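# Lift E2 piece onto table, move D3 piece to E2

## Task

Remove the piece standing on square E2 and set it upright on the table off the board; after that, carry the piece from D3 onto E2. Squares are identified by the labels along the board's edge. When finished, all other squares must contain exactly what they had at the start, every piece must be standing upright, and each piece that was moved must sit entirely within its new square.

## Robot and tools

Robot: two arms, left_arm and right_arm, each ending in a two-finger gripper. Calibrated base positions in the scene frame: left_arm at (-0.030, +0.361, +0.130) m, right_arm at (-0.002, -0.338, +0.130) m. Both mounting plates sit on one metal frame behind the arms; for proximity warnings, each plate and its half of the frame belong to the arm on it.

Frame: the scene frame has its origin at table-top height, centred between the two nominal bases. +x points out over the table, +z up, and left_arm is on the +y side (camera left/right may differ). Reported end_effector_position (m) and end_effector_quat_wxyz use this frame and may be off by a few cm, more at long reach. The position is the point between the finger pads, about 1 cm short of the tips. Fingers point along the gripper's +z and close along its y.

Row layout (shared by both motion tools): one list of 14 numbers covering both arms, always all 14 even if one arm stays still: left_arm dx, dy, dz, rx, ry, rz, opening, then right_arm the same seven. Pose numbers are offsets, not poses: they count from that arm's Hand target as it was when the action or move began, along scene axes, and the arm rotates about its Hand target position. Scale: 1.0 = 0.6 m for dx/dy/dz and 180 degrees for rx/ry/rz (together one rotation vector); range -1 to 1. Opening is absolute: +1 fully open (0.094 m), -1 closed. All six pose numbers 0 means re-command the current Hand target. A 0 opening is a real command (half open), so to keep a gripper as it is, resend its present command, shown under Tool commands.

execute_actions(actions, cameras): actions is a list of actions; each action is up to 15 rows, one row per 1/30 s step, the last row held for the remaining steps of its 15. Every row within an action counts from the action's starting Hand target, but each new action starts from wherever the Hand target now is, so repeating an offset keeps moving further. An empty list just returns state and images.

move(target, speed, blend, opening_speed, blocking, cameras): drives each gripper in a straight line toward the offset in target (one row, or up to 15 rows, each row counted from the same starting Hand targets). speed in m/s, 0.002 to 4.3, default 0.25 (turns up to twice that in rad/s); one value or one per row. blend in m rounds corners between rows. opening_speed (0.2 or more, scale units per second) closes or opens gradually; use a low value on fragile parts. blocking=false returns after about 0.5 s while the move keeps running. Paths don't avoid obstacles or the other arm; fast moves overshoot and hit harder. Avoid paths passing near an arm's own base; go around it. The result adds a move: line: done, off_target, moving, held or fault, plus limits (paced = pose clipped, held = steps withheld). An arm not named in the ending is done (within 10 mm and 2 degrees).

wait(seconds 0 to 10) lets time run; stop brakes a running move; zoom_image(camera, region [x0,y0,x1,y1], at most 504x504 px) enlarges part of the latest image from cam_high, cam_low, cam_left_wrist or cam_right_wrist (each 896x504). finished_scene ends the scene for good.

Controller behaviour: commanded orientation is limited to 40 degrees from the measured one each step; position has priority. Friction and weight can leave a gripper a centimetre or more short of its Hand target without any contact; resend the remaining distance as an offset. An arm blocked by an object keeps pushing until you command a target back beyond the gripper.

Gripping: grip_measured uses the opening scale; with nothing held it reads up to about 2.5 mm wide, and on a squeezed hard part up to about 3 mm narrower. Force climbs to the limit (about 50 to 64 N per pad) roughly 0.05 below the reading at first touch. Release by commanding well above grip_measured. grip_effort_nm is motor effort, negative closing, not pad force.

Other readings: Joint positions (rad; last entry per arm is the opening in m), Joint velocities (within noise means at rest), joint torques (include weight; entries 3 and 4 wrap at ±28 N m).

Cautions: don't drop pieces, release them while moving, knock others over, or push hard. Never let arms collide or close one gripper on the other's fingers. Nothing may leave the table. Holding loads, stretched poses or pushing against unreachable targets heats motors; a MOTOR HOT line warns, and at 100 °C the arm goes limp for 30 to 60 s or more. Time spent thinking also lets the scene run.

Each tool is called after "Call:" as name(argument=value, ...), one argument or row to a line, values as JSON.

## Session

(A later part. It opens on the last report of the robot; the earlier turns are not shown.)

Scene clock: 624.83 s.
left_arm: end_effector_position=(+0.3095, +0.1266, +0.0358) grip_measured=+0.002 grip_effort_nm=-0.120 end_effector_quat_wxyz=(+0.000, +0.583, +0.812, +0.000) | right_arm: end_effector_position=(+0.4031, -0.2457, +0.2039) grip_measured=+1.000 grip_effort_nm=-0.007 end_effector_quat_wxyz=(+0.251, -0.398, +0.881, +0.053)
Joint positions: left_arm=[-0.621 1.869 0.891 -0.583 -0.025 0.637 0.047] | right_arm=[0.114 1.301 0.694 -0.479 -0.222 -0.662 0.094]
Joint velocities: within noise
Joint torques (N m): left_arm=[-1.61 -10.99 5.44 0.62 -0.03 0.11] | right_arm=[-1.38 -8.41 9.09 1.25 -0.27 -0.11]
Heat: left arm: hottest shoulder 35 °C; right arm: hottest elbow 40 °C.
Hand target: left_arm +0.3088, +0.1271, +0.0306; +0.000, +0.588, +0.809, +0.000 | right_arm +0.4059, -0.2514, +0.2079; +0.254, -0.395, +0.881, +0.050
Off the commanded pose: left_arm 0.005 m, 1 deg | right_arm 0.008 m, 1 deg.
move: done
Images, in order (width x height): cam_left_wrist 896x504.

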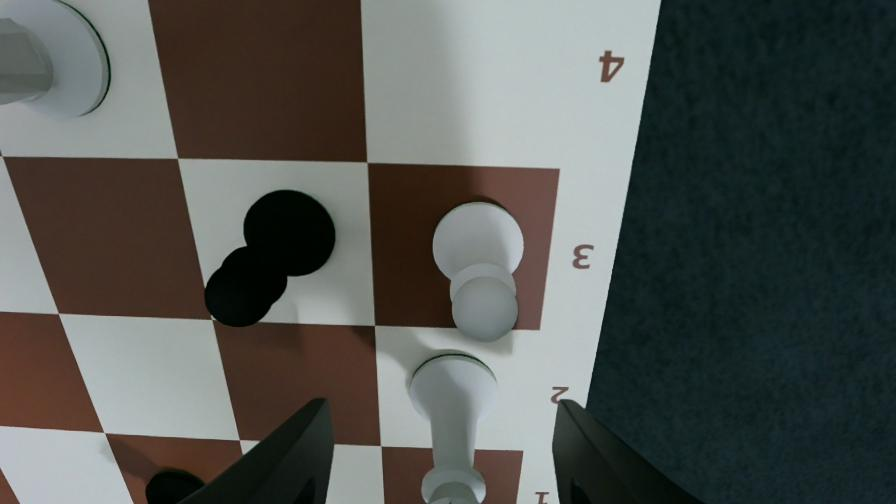

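Call:
move(
  target=[0, 0, 0, 0, 0, 0, -0.82, 0, 0, 0, 0, 0, 0, 1],
  opening_speed=1.0,
  cameras=["cam_low", "cam_left_wrist"],
)

Call:
zoom_image(
  camera="cam_left_wrist",
  region=[300, 200, 620, 504],
)

Call:
zoom_image(
  camera="cam_low",
  region=[440, 190, 550, 280],
)

Scene clock: 645.00 s.
left_arm: end_effector_position=(+0.3095, +0.1266, +0.0358) grip_measured=-0.777 grip_effort_nm=-1.028 end_effector_quat_wxyz=(+0.000, +0.583, +0.812, +0.000) | right_arm: end_effector_position=(+0.4031, -0.2457, +0.2039) grip_measured=+1.000 grip_effort_nm=-0.007 end_effector_quat_wxyz=(+0.251, -0.398, +0.881, +0.053)
Joint positions: left_arm=[-0.621 1.869 0.891 -0.583 -0.025 0.638 0.01] | right_arm=[0.114 1.301 0.694 -0.479 -0.222 -0.662 0.094]
Joint velocities: within noise
Joint torques (N m): left_arm=[-1.61 -11.11 5.45 0.61 -0.03 0.1] | right_arm=[-1.38 -8.47 9.07 1.25 -0.28 -0.11]
Heat: left arm: hottest shoulder 36 °C; right arm: hottest elbow 40 °C.
Hand target: left_arm +0.3088, +0.1271, +0.0306; +0.000, +0.588, +0.809, +0.000 | right_arm +0.4059, -0.2514, +0.2079; +0.254, -0.395, +0.881, +0.050
Off the commanded pose: left_arm 0.005 m, 1 deg | right_arm 0.008 m, 1 deg.
move: done
Images, in order (width x height): cam_low 896x504, cam_left_wrist 896x504.

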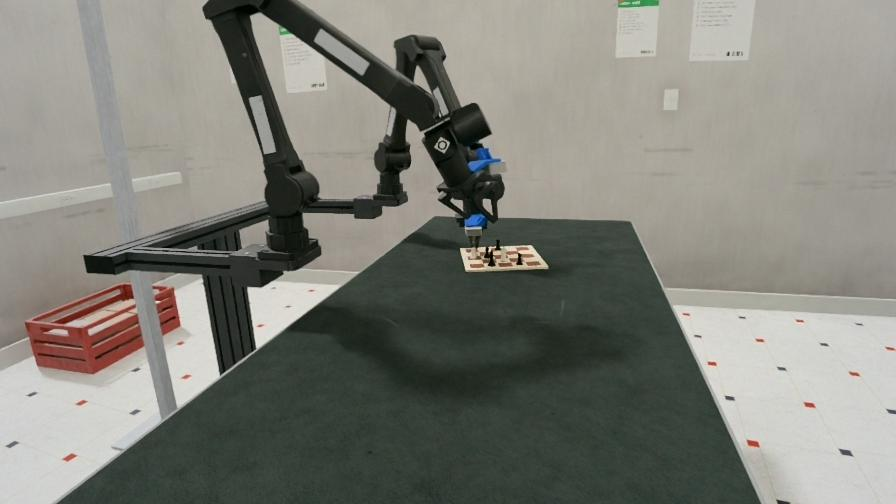

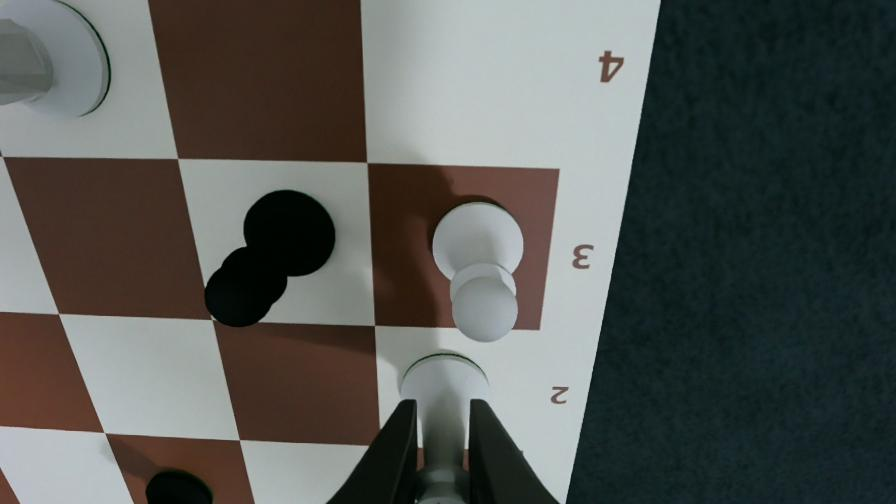

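Scaled by 1.575 from the camera's 896x504 image, which has a finer 1280x720 frame.

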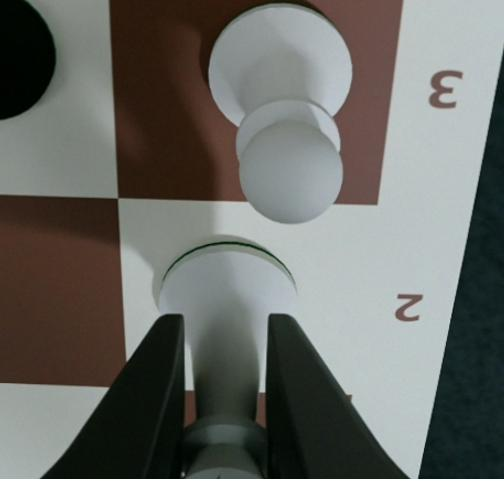

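Scaled by 4.582 from the camera's 896x504 image, which has a finer 1280x720 frame.

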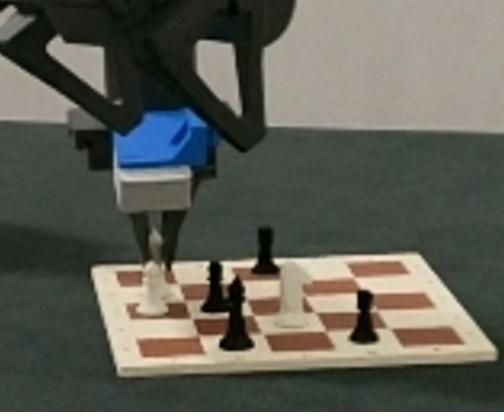

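Call:
move(
  target=[
    [0, 0, 0.0833, 0, 0, 0, -0.82, 0, 0, 0, 0, 0, 0, 1],
    [-0.159, -0.0502, 0.0833, 0, 0, 0, -0.82, 0, 0, 0, 0, 0, 0, 1],
    [-0.159, -0.0502, -0.0047, 0, 0, 0, -0.82, 0, 0, 0, 0, 0, 0, 1],
  ],
  speed=[0.15, 0.25, 0.12],
  blend=[0.02, 0.015, 0],
  cameras=["cam_high", "cam_low", "cam_left_wrist"],
)

Call:
zoom_image(
  camera="cam_left_wrist",
  region=[300, 200, 620, 504],
)

Call:
zoom_image(
  camera="cam_low",
  region=[420, 190, 540, 280],
)

Call:
zoom_image(
  camera="cam_high",
  region=[430, 240, 550, 340],
)

Scene clock: 680.50 s.
left_arm: end_effector_position=(+0.2122, +0.0925, +0.0340) grip_measured=-0.777 grip_effort_nm=-1.038 end_effector_quat_wxyz=(+0.003, +0.597, +0.802, -0.001) | right_arm: end_effector_position=(+0.4031, -0.2457, +0.2039) grip_measured=+1.000 grip_effort_nm=-0.002 end_effector_quat_wxyz=(+0.251, -0.398, +0.881, +0.053)
Joint positions: left_arm=[-0.853 1.797 0.738 -0.502 -0.024 0.44 0.01] | right_arm=[0.114 1.301 0.694 -0.479 -0.222 -0.662 0.094]
Joint velocities: within noise
Joint torques (N m): left_arm=[-0.85 -9 4.77 0.64 -0.14 -0.15] | right_arm=[-1.38 -8.41 9.06 1.25 -0.27 -0.11]
Heat: left arm: hottest shoulder 36 °C; right arm: hottest elbow 40 °C.
Hand target: left_arm +0.2134, +0.0971, +0.0278; +0.000, +0.588, +0.809, +0.000 | right_arm +0.4059, -0.2514, +0.2079; +0.254, -0.395, +0.881, +0.050
Off the commanded pose: left_arm 0.008 m, 1 deg | right_arm 0.008 m, 1 deg.
move: done
Images, in order (width x height): cam_high 896x504, cam_low 896x504, cam_left_wrist 896x504.

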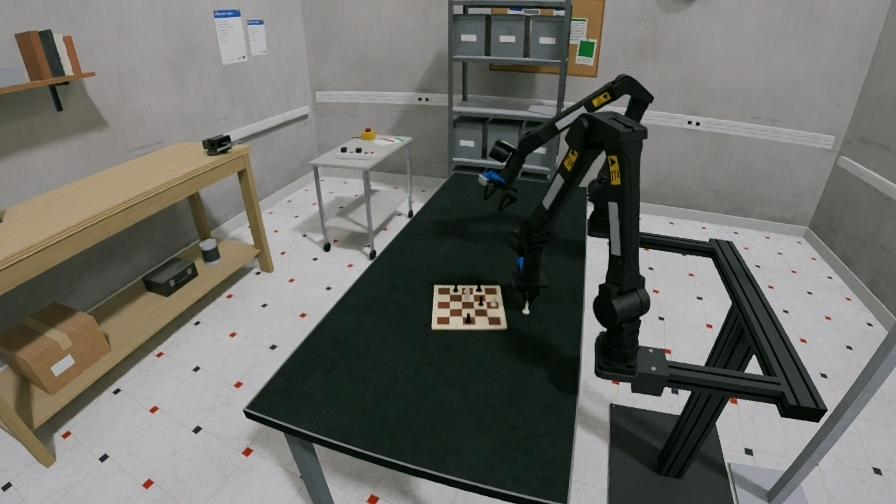

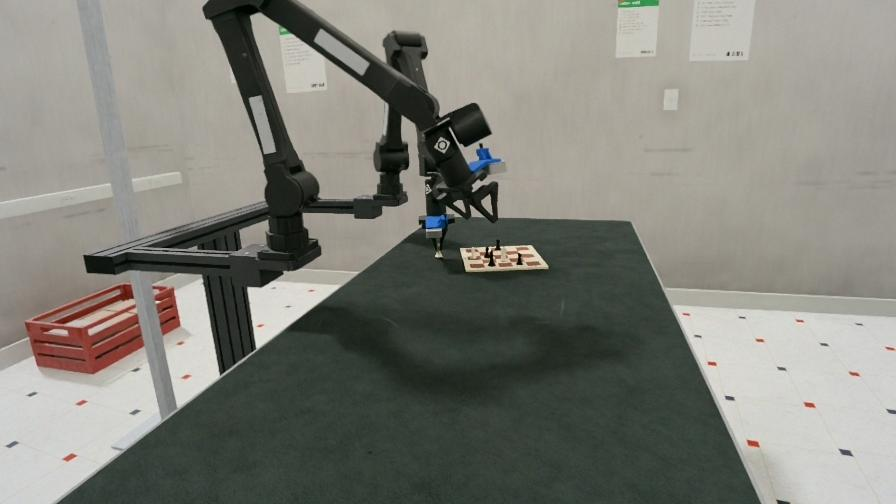

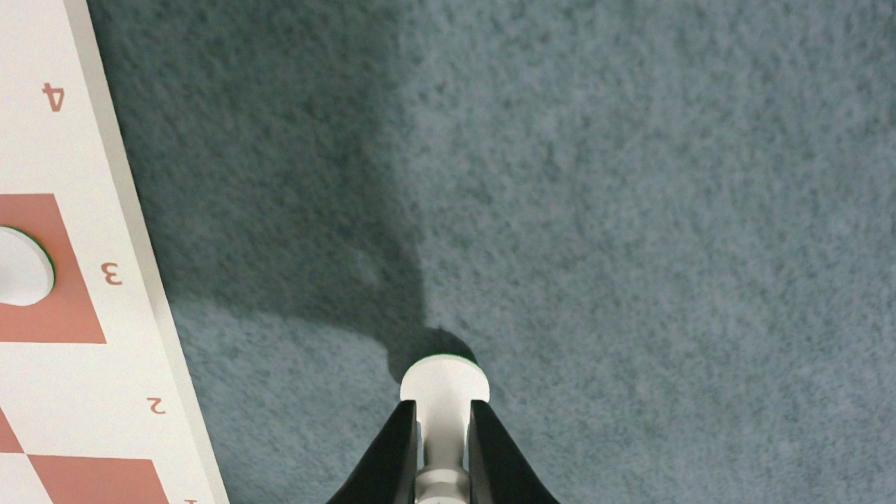

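Scaled by 1.575 from the camera's 896x504 image, which has a finer 1280x720 frame.

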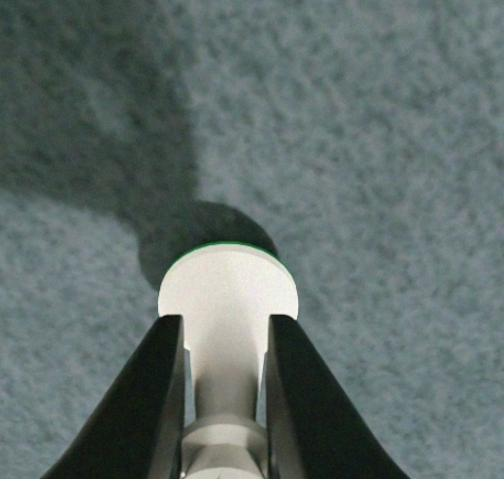

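Scaled by 4.200 from the camera's 896x504 image, which has a finer 1280x720 frame.

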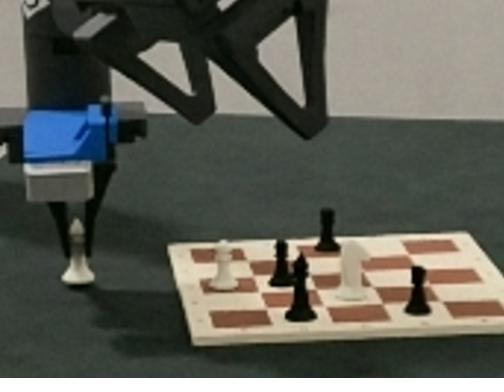

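Scaled by 4.200 from the camera's 896x504 image, which has a finer 1280x720 frame.

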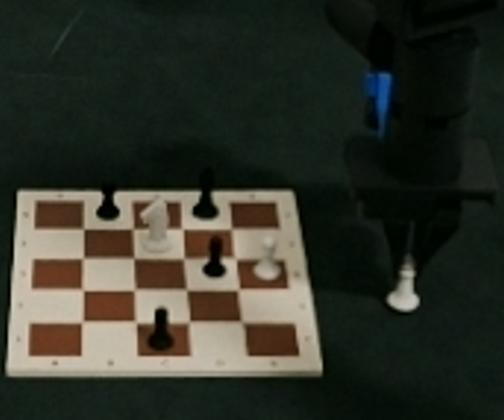

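Call:
move(
  target=[0, 0, -0.01, 0, 0, 0, -0.82, 0, 0, 0, 0, 0, 0, 1],
  speed=0.05,
  cameras=["cam_low", "cam_left_wrist"],
)

Call:
zoom_image(
  camera="cam_left_wrist",
  region=[300, 200, 620, 504],
)

Call:
zoom_image(
  camera="cam_low",
  region=[410, 220, 490, 280],
)

Scene clock: 696.87 s.
left_arm: end_effector_position=(+0.2142, +0.0902, +0.0322) grip_measured=-0.777 grip_effort_nm=-1.038 end_effector_quat_wxyz=(+0.009, +0.597, +0.802, -0.003) | right_arm: end_effector_position=(+0.4031, -0.2457, +0.2039) grip_measured=+1.000 grip_effort_nm=-0.007 end_effector_quat_wxyz=(+0.251, -0.398, +0.881, +0.053)
Joint positions: left_arm=[-0.853 1.802 0.738 -0.485 -0.024 0.44 0.01] | right_arm=[0.114 1.301 0.694 -0.479 -0.222 -0.662 0.094]
Joint velocities: within noise
Joint torques (N m): left_arm=[-0.79 -8.23 4.67 0.59 -0.14 -0.14] | right_arm=[-1.38 -8.47 9.06 1.25 -0.28 -0.11]
Heat: left arm: hottest shoulder 35 °C; right arm: hottest elbow 40 °C.
Hand target: left_arm +0.2134, +0.0971, +0.0218; +0.000, +0.588, +0.809, +0.000 | right_arm +0.4059, -0.2514, +0.2079; +0.254, -0.395, +0.881, +0.050
Off the commanded pose: left_arm 0.012 m, 2 deg | right_arm 0.008 m, 1 deg.
move: off_target (left_arm)
Images, in order (width x height): cam_low 896x504, cam_left_wrist 896x504.

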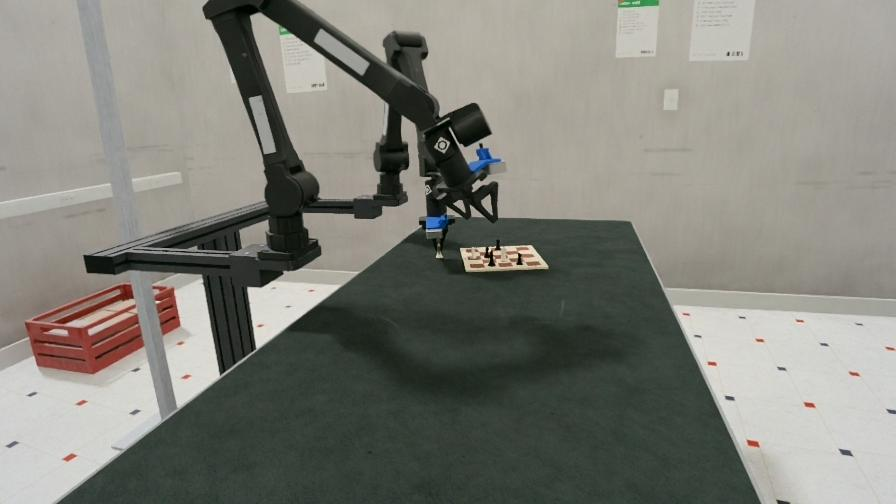

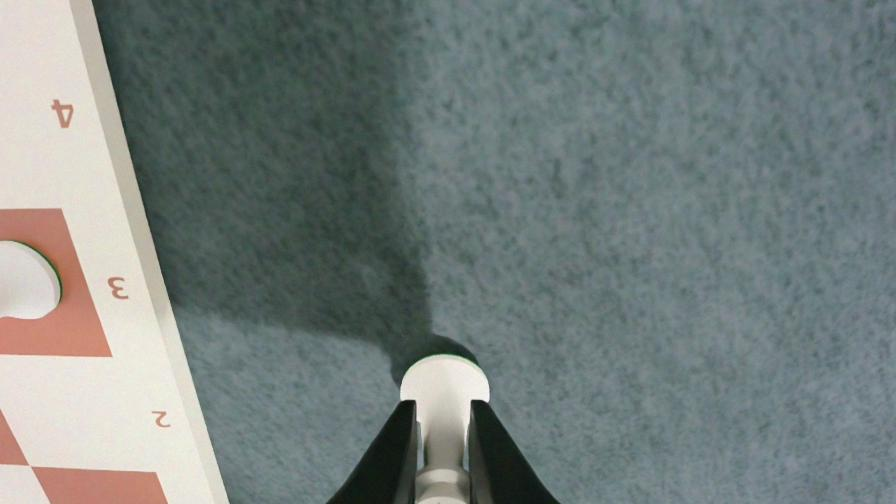

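Scaled by 1.575 from the camera's 896x504 image, which has a finer 1280x720 frame.

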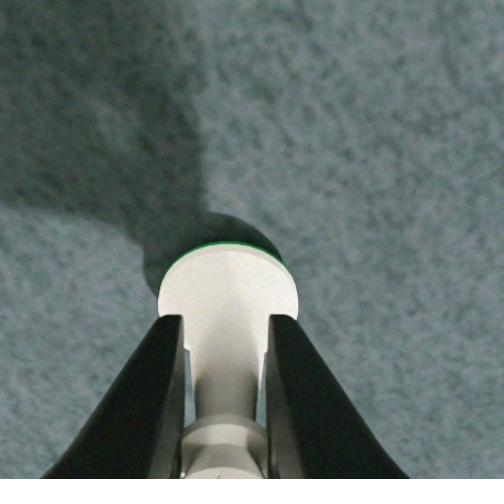

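Scaled by 6.300 from the camera's 896x504 image, which has a finer 1280x720 frame.

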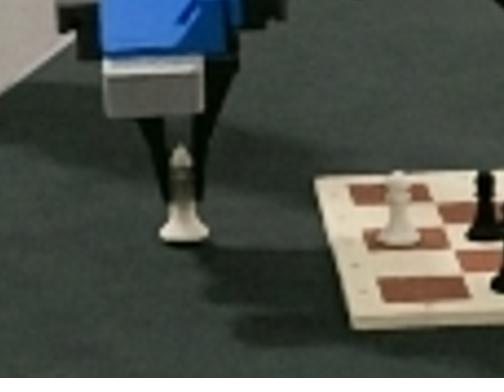

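Call:
move(
  target=[
    [0, 0, 0.04, 0, 0, 0, -0.82, 0, 0, 0, 0, 0, 0, 1],
    [0, 0, 0, 0, 0, 0, -0.82, 0, 0, 0, 0, 0, 0, 1],
  ],
  speed=0.12,
  cameras=["cam_low", "cam_left_wrist"],
)

Call:
zoom_image(
  camera="cam_left_wrist",
  region=[300, 200, 620, 504],
)

Call:
zoom_image(
  camera="cam_low",
  region=[410, 220, 490, 280],
)

Scene clock: 709.17 s.
left_arm: end_effector_position=(+0.2136, +0.0908, +0.0311) grip_measured=-0.777 grip_effort_nm=-1.038 end_effector_quat_wxyz=(+0.007, +0.597, +0.802, -0.002) | right_arm: end_effector_position=(+0.4031, -0.2457, +0.2039) grip_measured=+1.000 grip_effort_nm=-0.012 end_effector_quat_wxyz=(+0.251, -0.398, +0.881, +0.053)
Joint positions: left_arm=[-0.853 1.805 0.737 -0.485 -0.024 0.439 0.01] | right_arm=[0.114 1.301 0.694 -0.479 -0.222 -0.662 0.094]
Joint velocities: within noise
Joint torques (N m): left_arm=[-0.85 -8.47 4.67 0.61 -0.14 -0.14] | right_arm=[-1.32 -8.47 9.07 1.25 -0.28 -0.11]
Heat: left arm: hottest shoulder 34 °C; right arm: hottest elbow 40 °C.
Hand target: left_arm +0.2134, +0.0971, +0.0218; +0.000, +0.588, +0.809, +0.000 | right_arm +0.4059, -0.2514, +0.2079; +0.254, -0.395, +0.881, +0.050
Off the commanded pose: left_arm 0.011 m, 2 deg | right_arm 0.008 m, 1 deg.
move: off_target (left_arm)
Images, in order (width x height): cam_low 896x504, cam_left_wrist 896x504.

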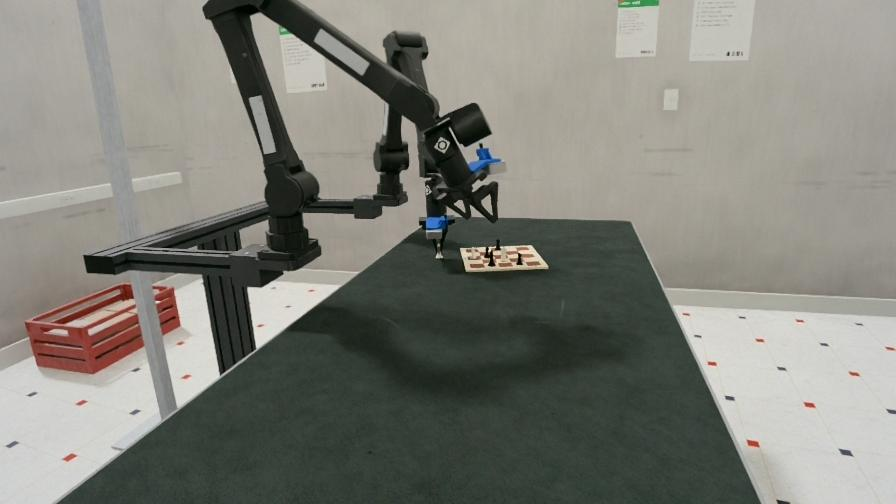

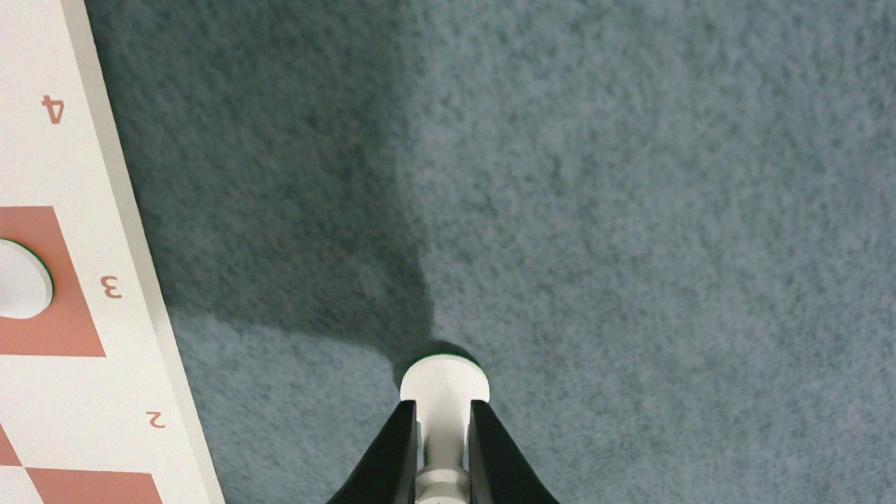

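Scaled by 1.575 from the camera's 896x504 image, which has a finer 1280x720 frame.

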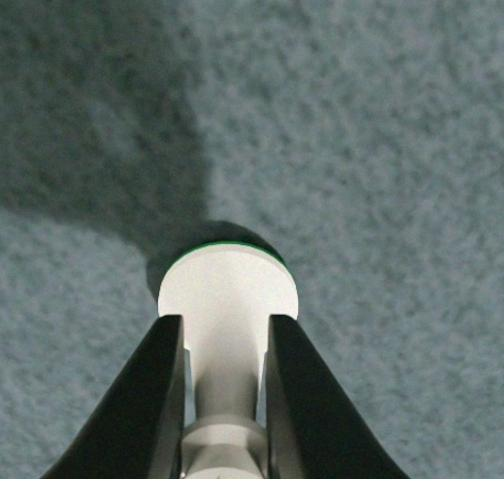

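Scaled by 6.300 from the camera's 896x504 image, which has a finer 1280x720 frame.

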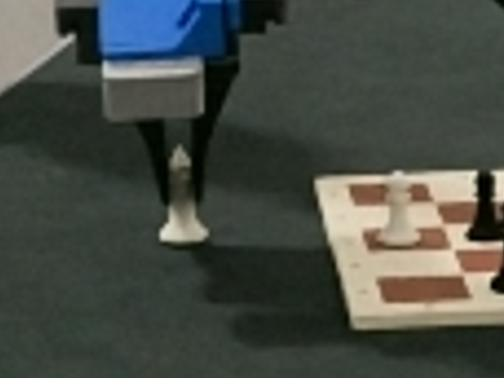

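Call:
move(
  target=[0, 0, -0.0083, 0, 0, 0, -0.82, 0, 0, 0, 0, 0, 0, 1],
  speed=0.05,
  cameras=["cam_left_wrist"],
)

Call:
zoom_image(
  camera="cam_left_wrist",
  region=[300, 200, 620, 504],
)

Scene clock: 723.17 s.
left_arm: end_effector_position=(+0.2146, +0.0896, +0.0291) grip_measured=-0.777 grip_effort_nm=-1.038 end_effector_quat_wxyz=(+0.010, +0.597, +0.802, -0.003) | right_arm: end_effector_position=(+0.4031, -0.2457, +0.2039) grip_measured=+1.000 grip_effort_nm=0.007 end_effector_quat_wxyz=(+0.251, -0.398, +0.881, +0.053)
Joint positions: left_arm=[-0.853 1.811 0.737 -0.473 -0.024 0.439 0.01] | right_arm=[0.114 1.301 0.694 -0.479 -0.222 -0.662 0.094]
Joint velocities: within noise
Joint torques (N m): left_arm=[-0.91 -7.94 4.59 0.75 -0.14 -0.13] | right_arm=[-1.32 -8.47 9.07 1.26 -0.28 -0.11]
Heat: left arm: hottest shoulder 34 °C; right arm: hottest elbow 40 °C.
Hand target: left_arm +0.2134, +0.0971, +0.0168; +0.000, +0.588, +0.809, +0.000 | right_arm +0.4059, -0.2514, +0.2079; +0.254, -0.395, +0.881, +0.050
Off the commanded pose: left_arm 0.014 m, 2 deg | right_arm 0.008 m, 1 deg.
move: off_target (left_arm)
Images, in order (width x height): cam_left_wrist 896x504.

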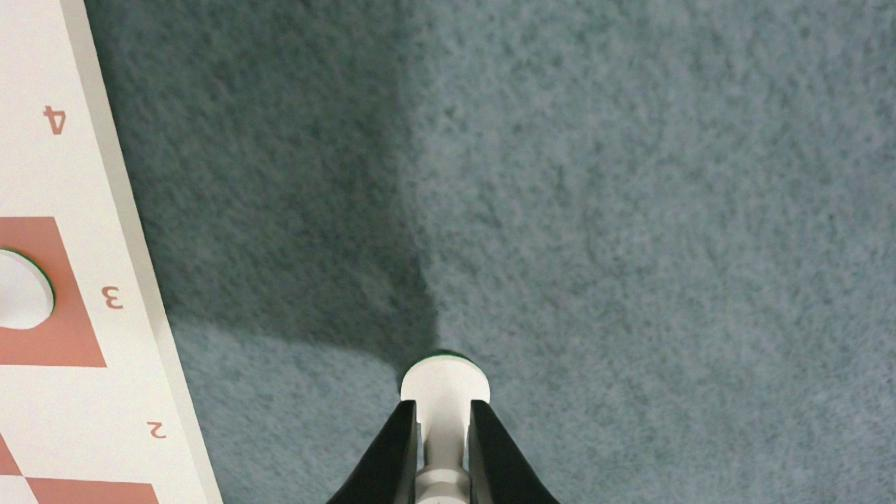

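Scaled by 1.575 from the camera's 896x504 image, which has a finer 1280x720 frame.

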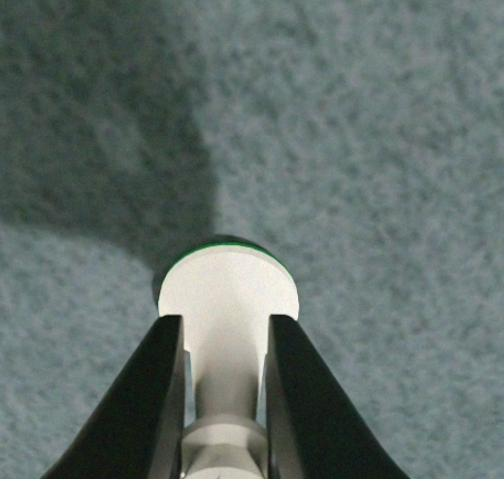

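Call:
move(
  target=[
    [0.002, -0.0125, 0.0067, 0, 0, 0, -0.15, 0, 0, 0, 0, 0, 0, 1],
    [0.002, -0.0125, 0.1637, 0, 0, 0, -0.15, 0, 0, 0, 0, 0, 0, 1],
    [0.2277, 0.0023, 0.1637, 0, 0, 0.5, -0.15, 0, 0, 0, 0, 0, 0, 1],
    [0.2277, 0.0023, 0.0197, 0, 0, 0.5, -0.15, 0, 0, 0, 0, 0, 0, 1],
  ],
  speed=[0.05, 0.2, 0.5, 0.2],
  opening_speed=1.5,
  blend=[0, 0.03, 0, 0],
)

Call:
zoom_image(
  camera="cam_left_wrist",
  region=[300, 200, 620, 504],
)

Call:
zoom_image(
  camera="cam_low",
  region=[410, 190, 550, 280],
)

Call:
zoom_image(
  camera="cam_high",
  region=[430, 240, 550, 340],
)

Scene clock: 795.13 s.
left_arm: end_effector_position=(+0.3452, +0.0958, +0.0337) grip_measured=-0.152 grip_effort_nm=0.100 end_effector_quat_wxyz=(-0.002, -0.145, +0.990, +0.001) | right_arm: end_effector_position=(+0.4031, -0.2457, +0.2039) grip_measured=+1.000 grip_effort_nm=-0.002 end_effector_quat_wxyz=(+0.251, -0.398, +0.881, +0.053)
Joint positions: left_arm=[-0.632 1.954 1.04 -0.652 -0.024 -0.908 0.04] | right_arm=[0.114 1.301 0.694 -0.479 -0.222 -0.662 0.094]
Joint velocities: within noise
Joint torques (N m): left_arm=[-0.91 -12.63 6.5 0.57 -0.2 -0.14] | right_arm=[-1.38 -8.41 9.07 1.26 -0.27 -0.11]
Heat: left arm: hottest shoulder 34 °C; right arm: hottest elbow 40 °C.
Hand target: left_arm +0.3499, +0.0984, +0.0286; +0.000, -0.156, +0.988, +0.000 | right_arm +0.4059, -0.2514, +0.2079; +0.254, -0.395, +0.881, +0.050
Off the commanded pose: left_arm 0.007 m, 1 deg | right_arm 0.008 m, 1 deg.
move: done

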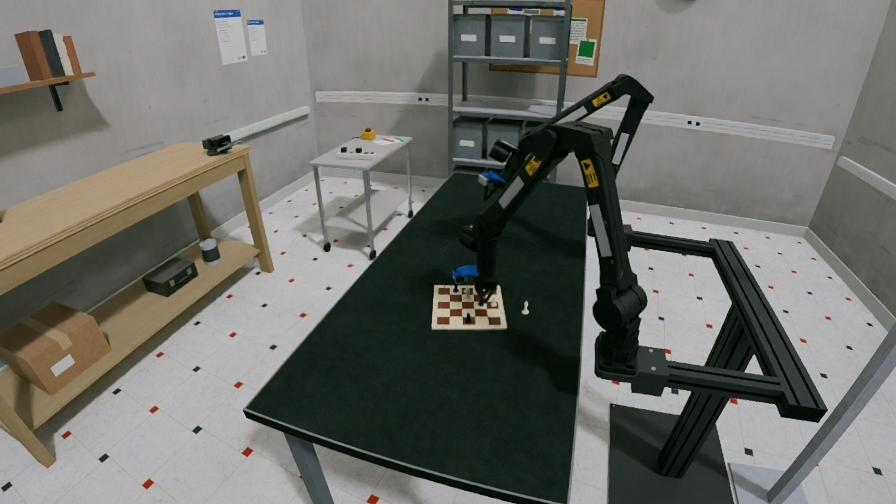

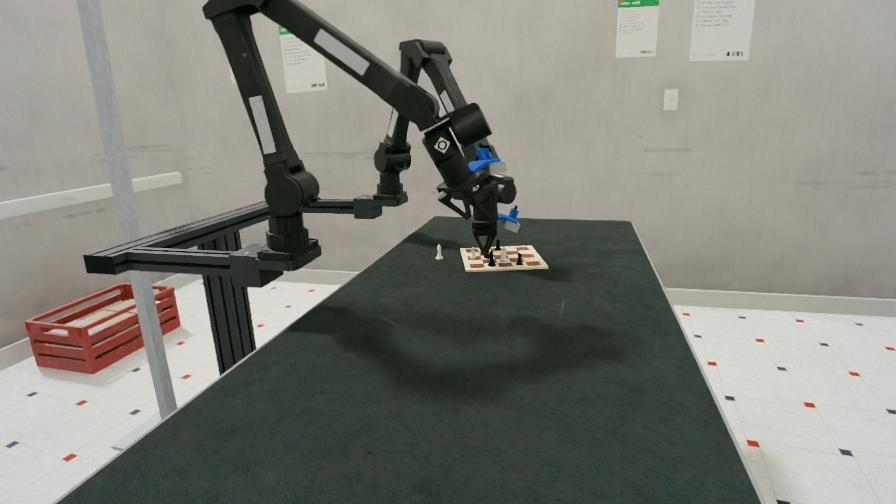

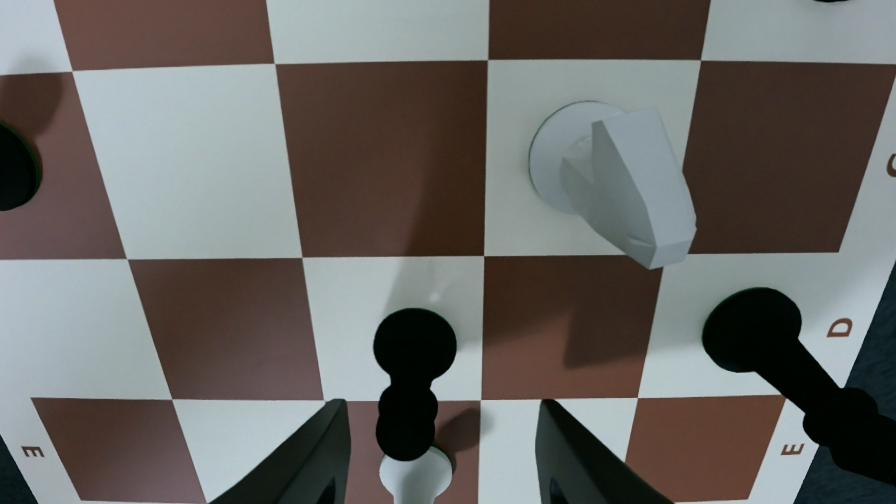

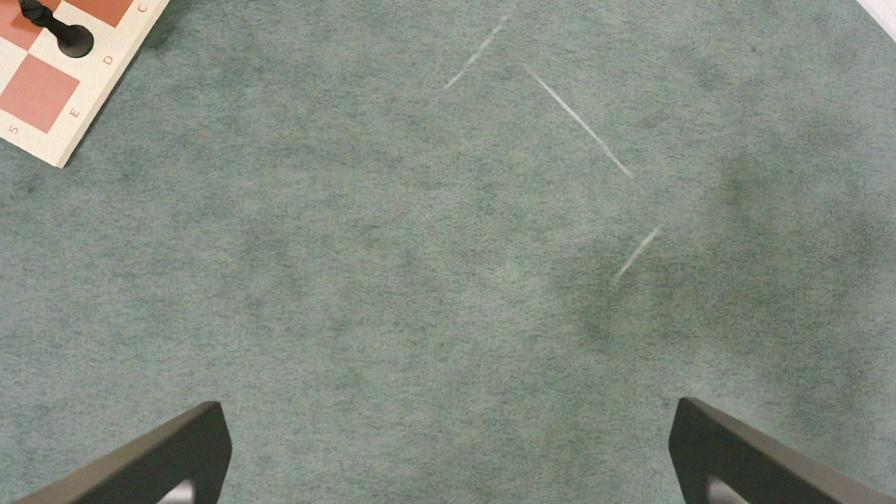

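Scaled by 1.575 from the camera's 896x504 image, which has a finer 1280x720 frame.

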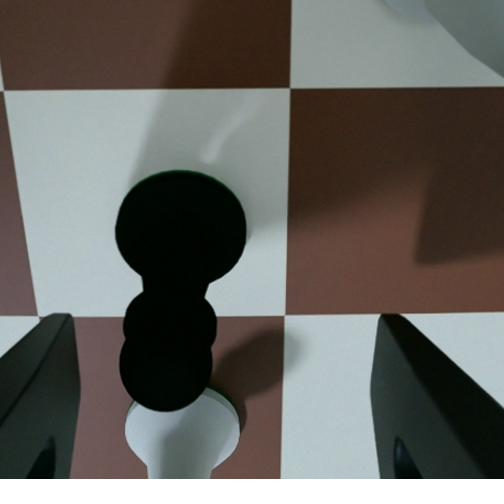

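Scaled by 3.600 from the camera's 896x504 image, which has a finer 1280x720 frame.

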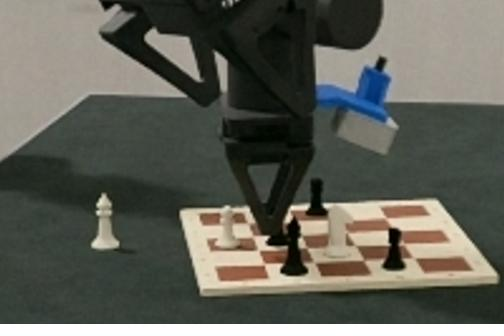

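Scaled by 4.200 from the camera's 896x504 image, which has a finer 1280x720 frame.

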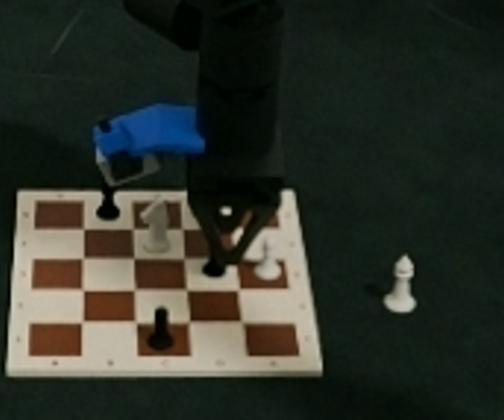

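Call:
move(
  target=[0.0197, 0.0147, 0, 0, 0, 0, -0.15, 0, 0, 0, 0, 0, 0, 1],
  speed=0.1,
  cameras=["cam_left_wrist", "cam_low"],
)

Call:
zoom_image(
  camera="cam_left_wrist",
  region=[300, 200, 620, 504],
)

Scene clock: 874.30 s.
left_arm: end_effector_position=(+0.3541, +0.1089, +0.0333) grip_measured=-0.152 grip_effort_nm=0.105 end_effector_quat_wxyz=(-0.002, -0.159, +0.987, +0.002) | right_arm: end_effector_position=(+0.4031, -0.2457, +0.2039) grip_measured=+1.000 grip_effort_nm=-0.007 end_effector_quat_wxyz=(+0.251, -0.398, +0.881, +0.053)
Joint positions: left_arm=[-0.597 1.954 1.04 -0.652 -0.024 -0.904 0.04] | right_arm=[0.114 1.301 0.694 -0.479 -0.222 -0.662 0.094]
Joint velocities: within noise
Joint torques (N m): left_arm=[-1.2 -12.1 7.87 0.29 -0.19 0.12] | right_arm=[-1.32 -8.41 9.07 1.25 -0.28 -0.11]
Heat: left arm: hottest shoulder 36 °C; right arm: hottest elbow 41 °C.
Hand target: left_arm +0.3618, +0.1074, +0.0286; +0.000, -0.156, +0.988, +0.000 | right_arm +0.4059, -0.2514, +0.2079; +0.254, -0.395, +0.881, +0.050
Off the commanded pose: left_arm 0.009 m, 0 deg | right_arm 0.008 m, 1 deg.
move: done
Images, in order (width x height): cam_low 896x504, cam_left_wrist 896x504.

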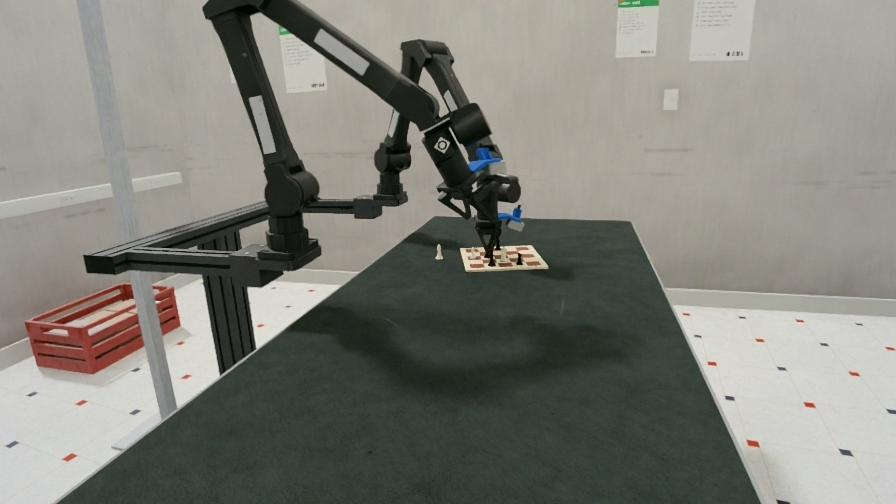

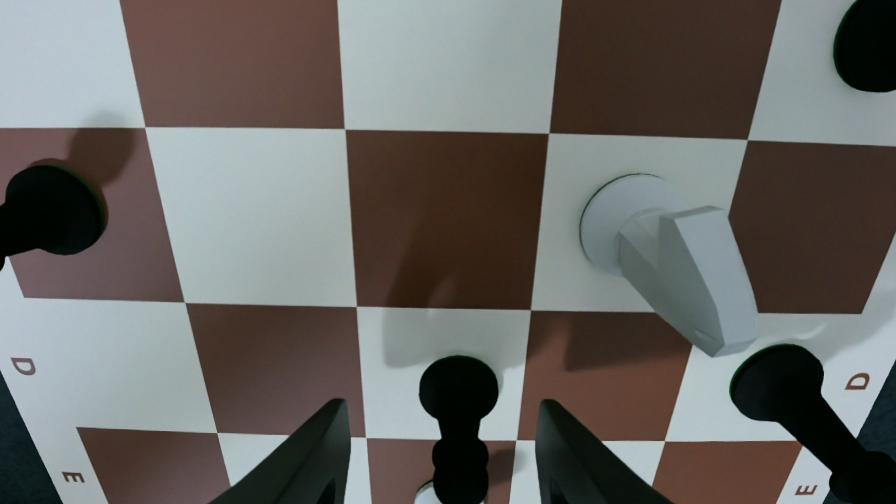

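Scaled by 1.575 from the camera's 896x504 image, which has a finer 1280x720 frame.

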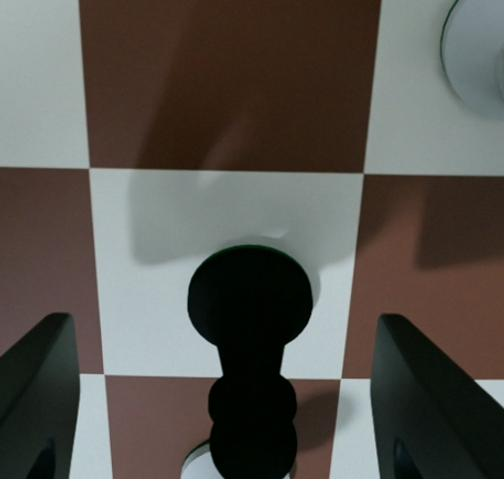

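Call:
move(
  target=[
    [-0.0037, -0.0035, 0.11, 0, 0, 0, -0.15, 0, 0, 0, 0, 0, 0, 1],
    [-0.0037, -0.0035, 0, 0, 0, 0, -0.15, 0, 0, 0, 0, 0, 0, 1],
  ],
  speed=0.2,
  cameras=["cam_left_wrist"],
)

Call:
zoom_image(
  camera="cam_left_wrist",
  region=[300, 200, 620, 504],
)

Scene clock: 897.83 s.
left_arm: end_effector_position=(+0.3549, +0.1083, +0.0319) grip_measured=-0.152 grip_effort_nm=0.100 end_effector_quat_wxyz=(-0.004, -0.159, +0.987, +0.004) | right_arm: end_effector_position=(+0.4031, -0.2457, +0.2039) grip_measured=+1.000 grip_effort_nm=0.007 end_effector_quat_wxyz=(+0.251, -0.398, +0.881, +0.053)
Joint positions: left_arm=[-0.597 1.961 1.047 -0.658 -0.024 -0.903 0.04] | right_arm=[0.114 1.301 0.694 -0.479 -0.222 -0.662 0.094]
Joint velocities: within noise
Joint torques (N m): left_arm=[-1.67 -12.75 7.1 0.58 -0.19 0.04] | right_arm=[-1.32 -8.47 9.07 1.26 -0.28 -0.11]
Heat: left arm: hottest shoulder 36 °C; right arm: hottest elbow 41 °C.
Hand target: left_arm +0.3596, +0.1053, +0.0286; +0.000, -0.156, +0.988, +0.000 | right_arm +0.4059, -0.2514, +0.2079; +0.254, -0.395, +0.881, +0.050
Off the commanded pose: left_arm 0.006 m, 1 deg | right_arm 0.008 m, 1 deg.
move: done
Images, in order (width x height): cam_left_wrist 896x504.

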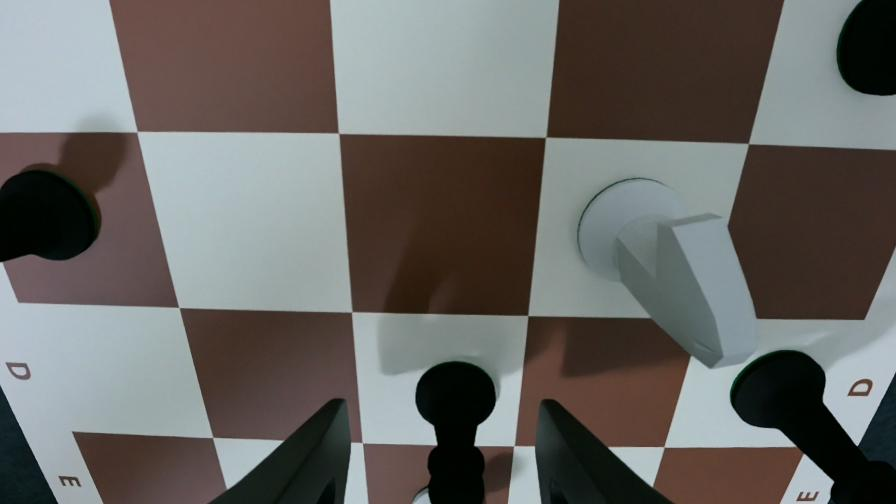

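Scaled by 1.575 from the camera's 896x504 image, which has a finer 1280x720 frame.

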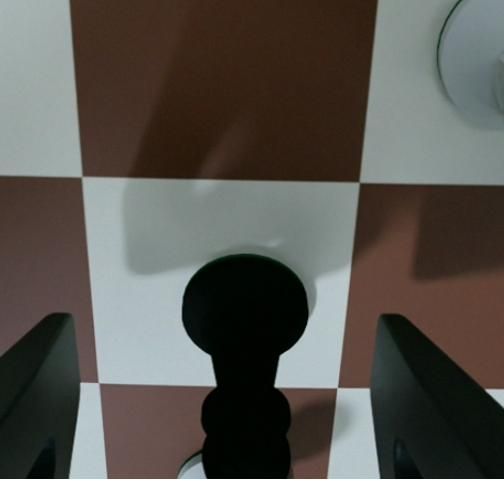

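Call:
move(
  target=[0, 0, 0, 0, 0, 0, -0.86, 0, 0, 0, 0, 0, 0, 1],
  opening_speed=1.0,
  cameras=["cam_low", "cam_left_wrist"],
)

Call:
zoom_image(
  camera="cam_left_wrist",
  region=[300, 200, 620, 504],
)

Scene clock: 907.70 s.
left_arm: end_effector_position=(+0.3549, +0.1083, +0.0319) grip_measured=-0.800 grip_effort_nm=-1.038 end_effector_quat_wxyz=(-0.004, -0.159, +0.987, +0.004) | right_arm: end_effector_position=(+0.4031, -0.2457, +0.2039) grip_measured=+1.000 grip_effort_nm=-0.002 end_effector_quat_wxyz=(+0.251, -0.398, +0.881, +0.053)
Joint positions: left_arm=[-0.597 1.961 1.047 -0.658 -0.024 -0.903 0.009] | right_arm=[0.114 1.301 0.694 -0.479 -0.222 -0.662 0.094]
Joint velocities: within noise
Joint torques (N m): left_arm=[-1.67 -12.75 7.01 0.57 -0.19 0.04] | right_arm=[-1.38 -8.47 9.07 1.25 -0.27 -0.11]
Heat: left arm: hottest shoulder 36 °C; right arm: hottest elbow 41 °C.
Hand target: left_arm +0.3596, +0.1053, +0.0286; +0.000, -0.156, +0.988, +0.000 | right_arm +0.4059, -0.2514, +0.2079; +0.254, -0.395, +0.881, +0.050
Off the commanded pose: left_arm 0.006 m, 1 deg | right_arm 0.008 m, 1 deg.
move: done
Images, in order (width x height): cam_low 896x504, cam_left_wrist 896x504.

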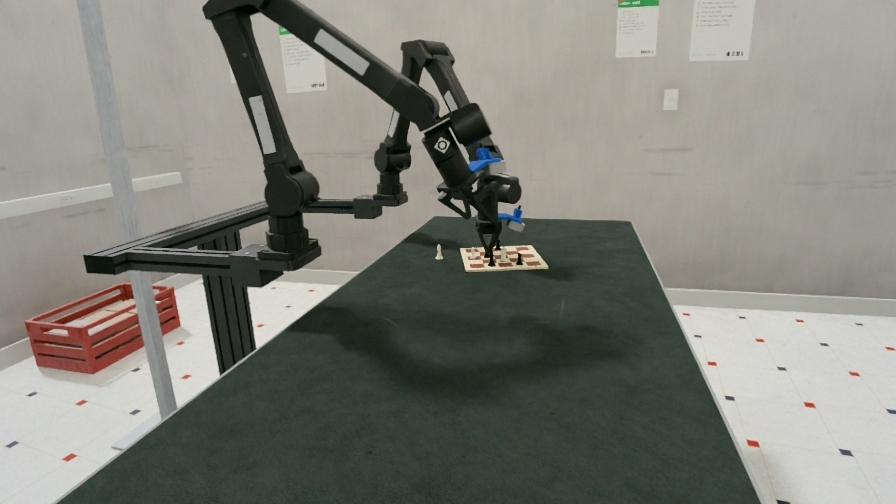

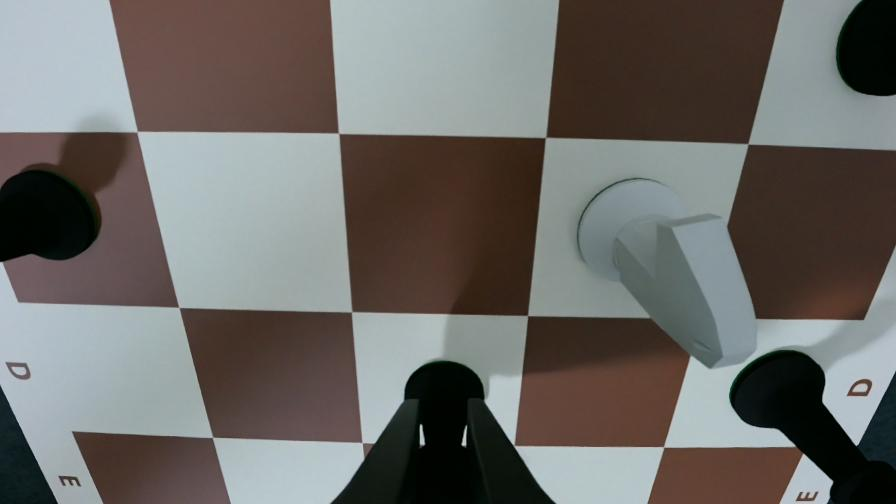

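Scaled by 1.575 from the camera's 896x504 image, which has a finer 1280x720 frame.

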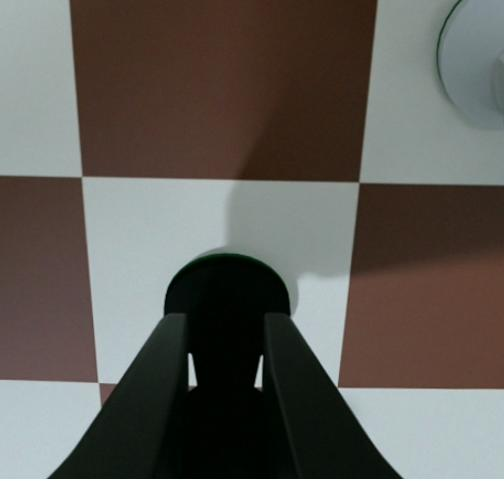

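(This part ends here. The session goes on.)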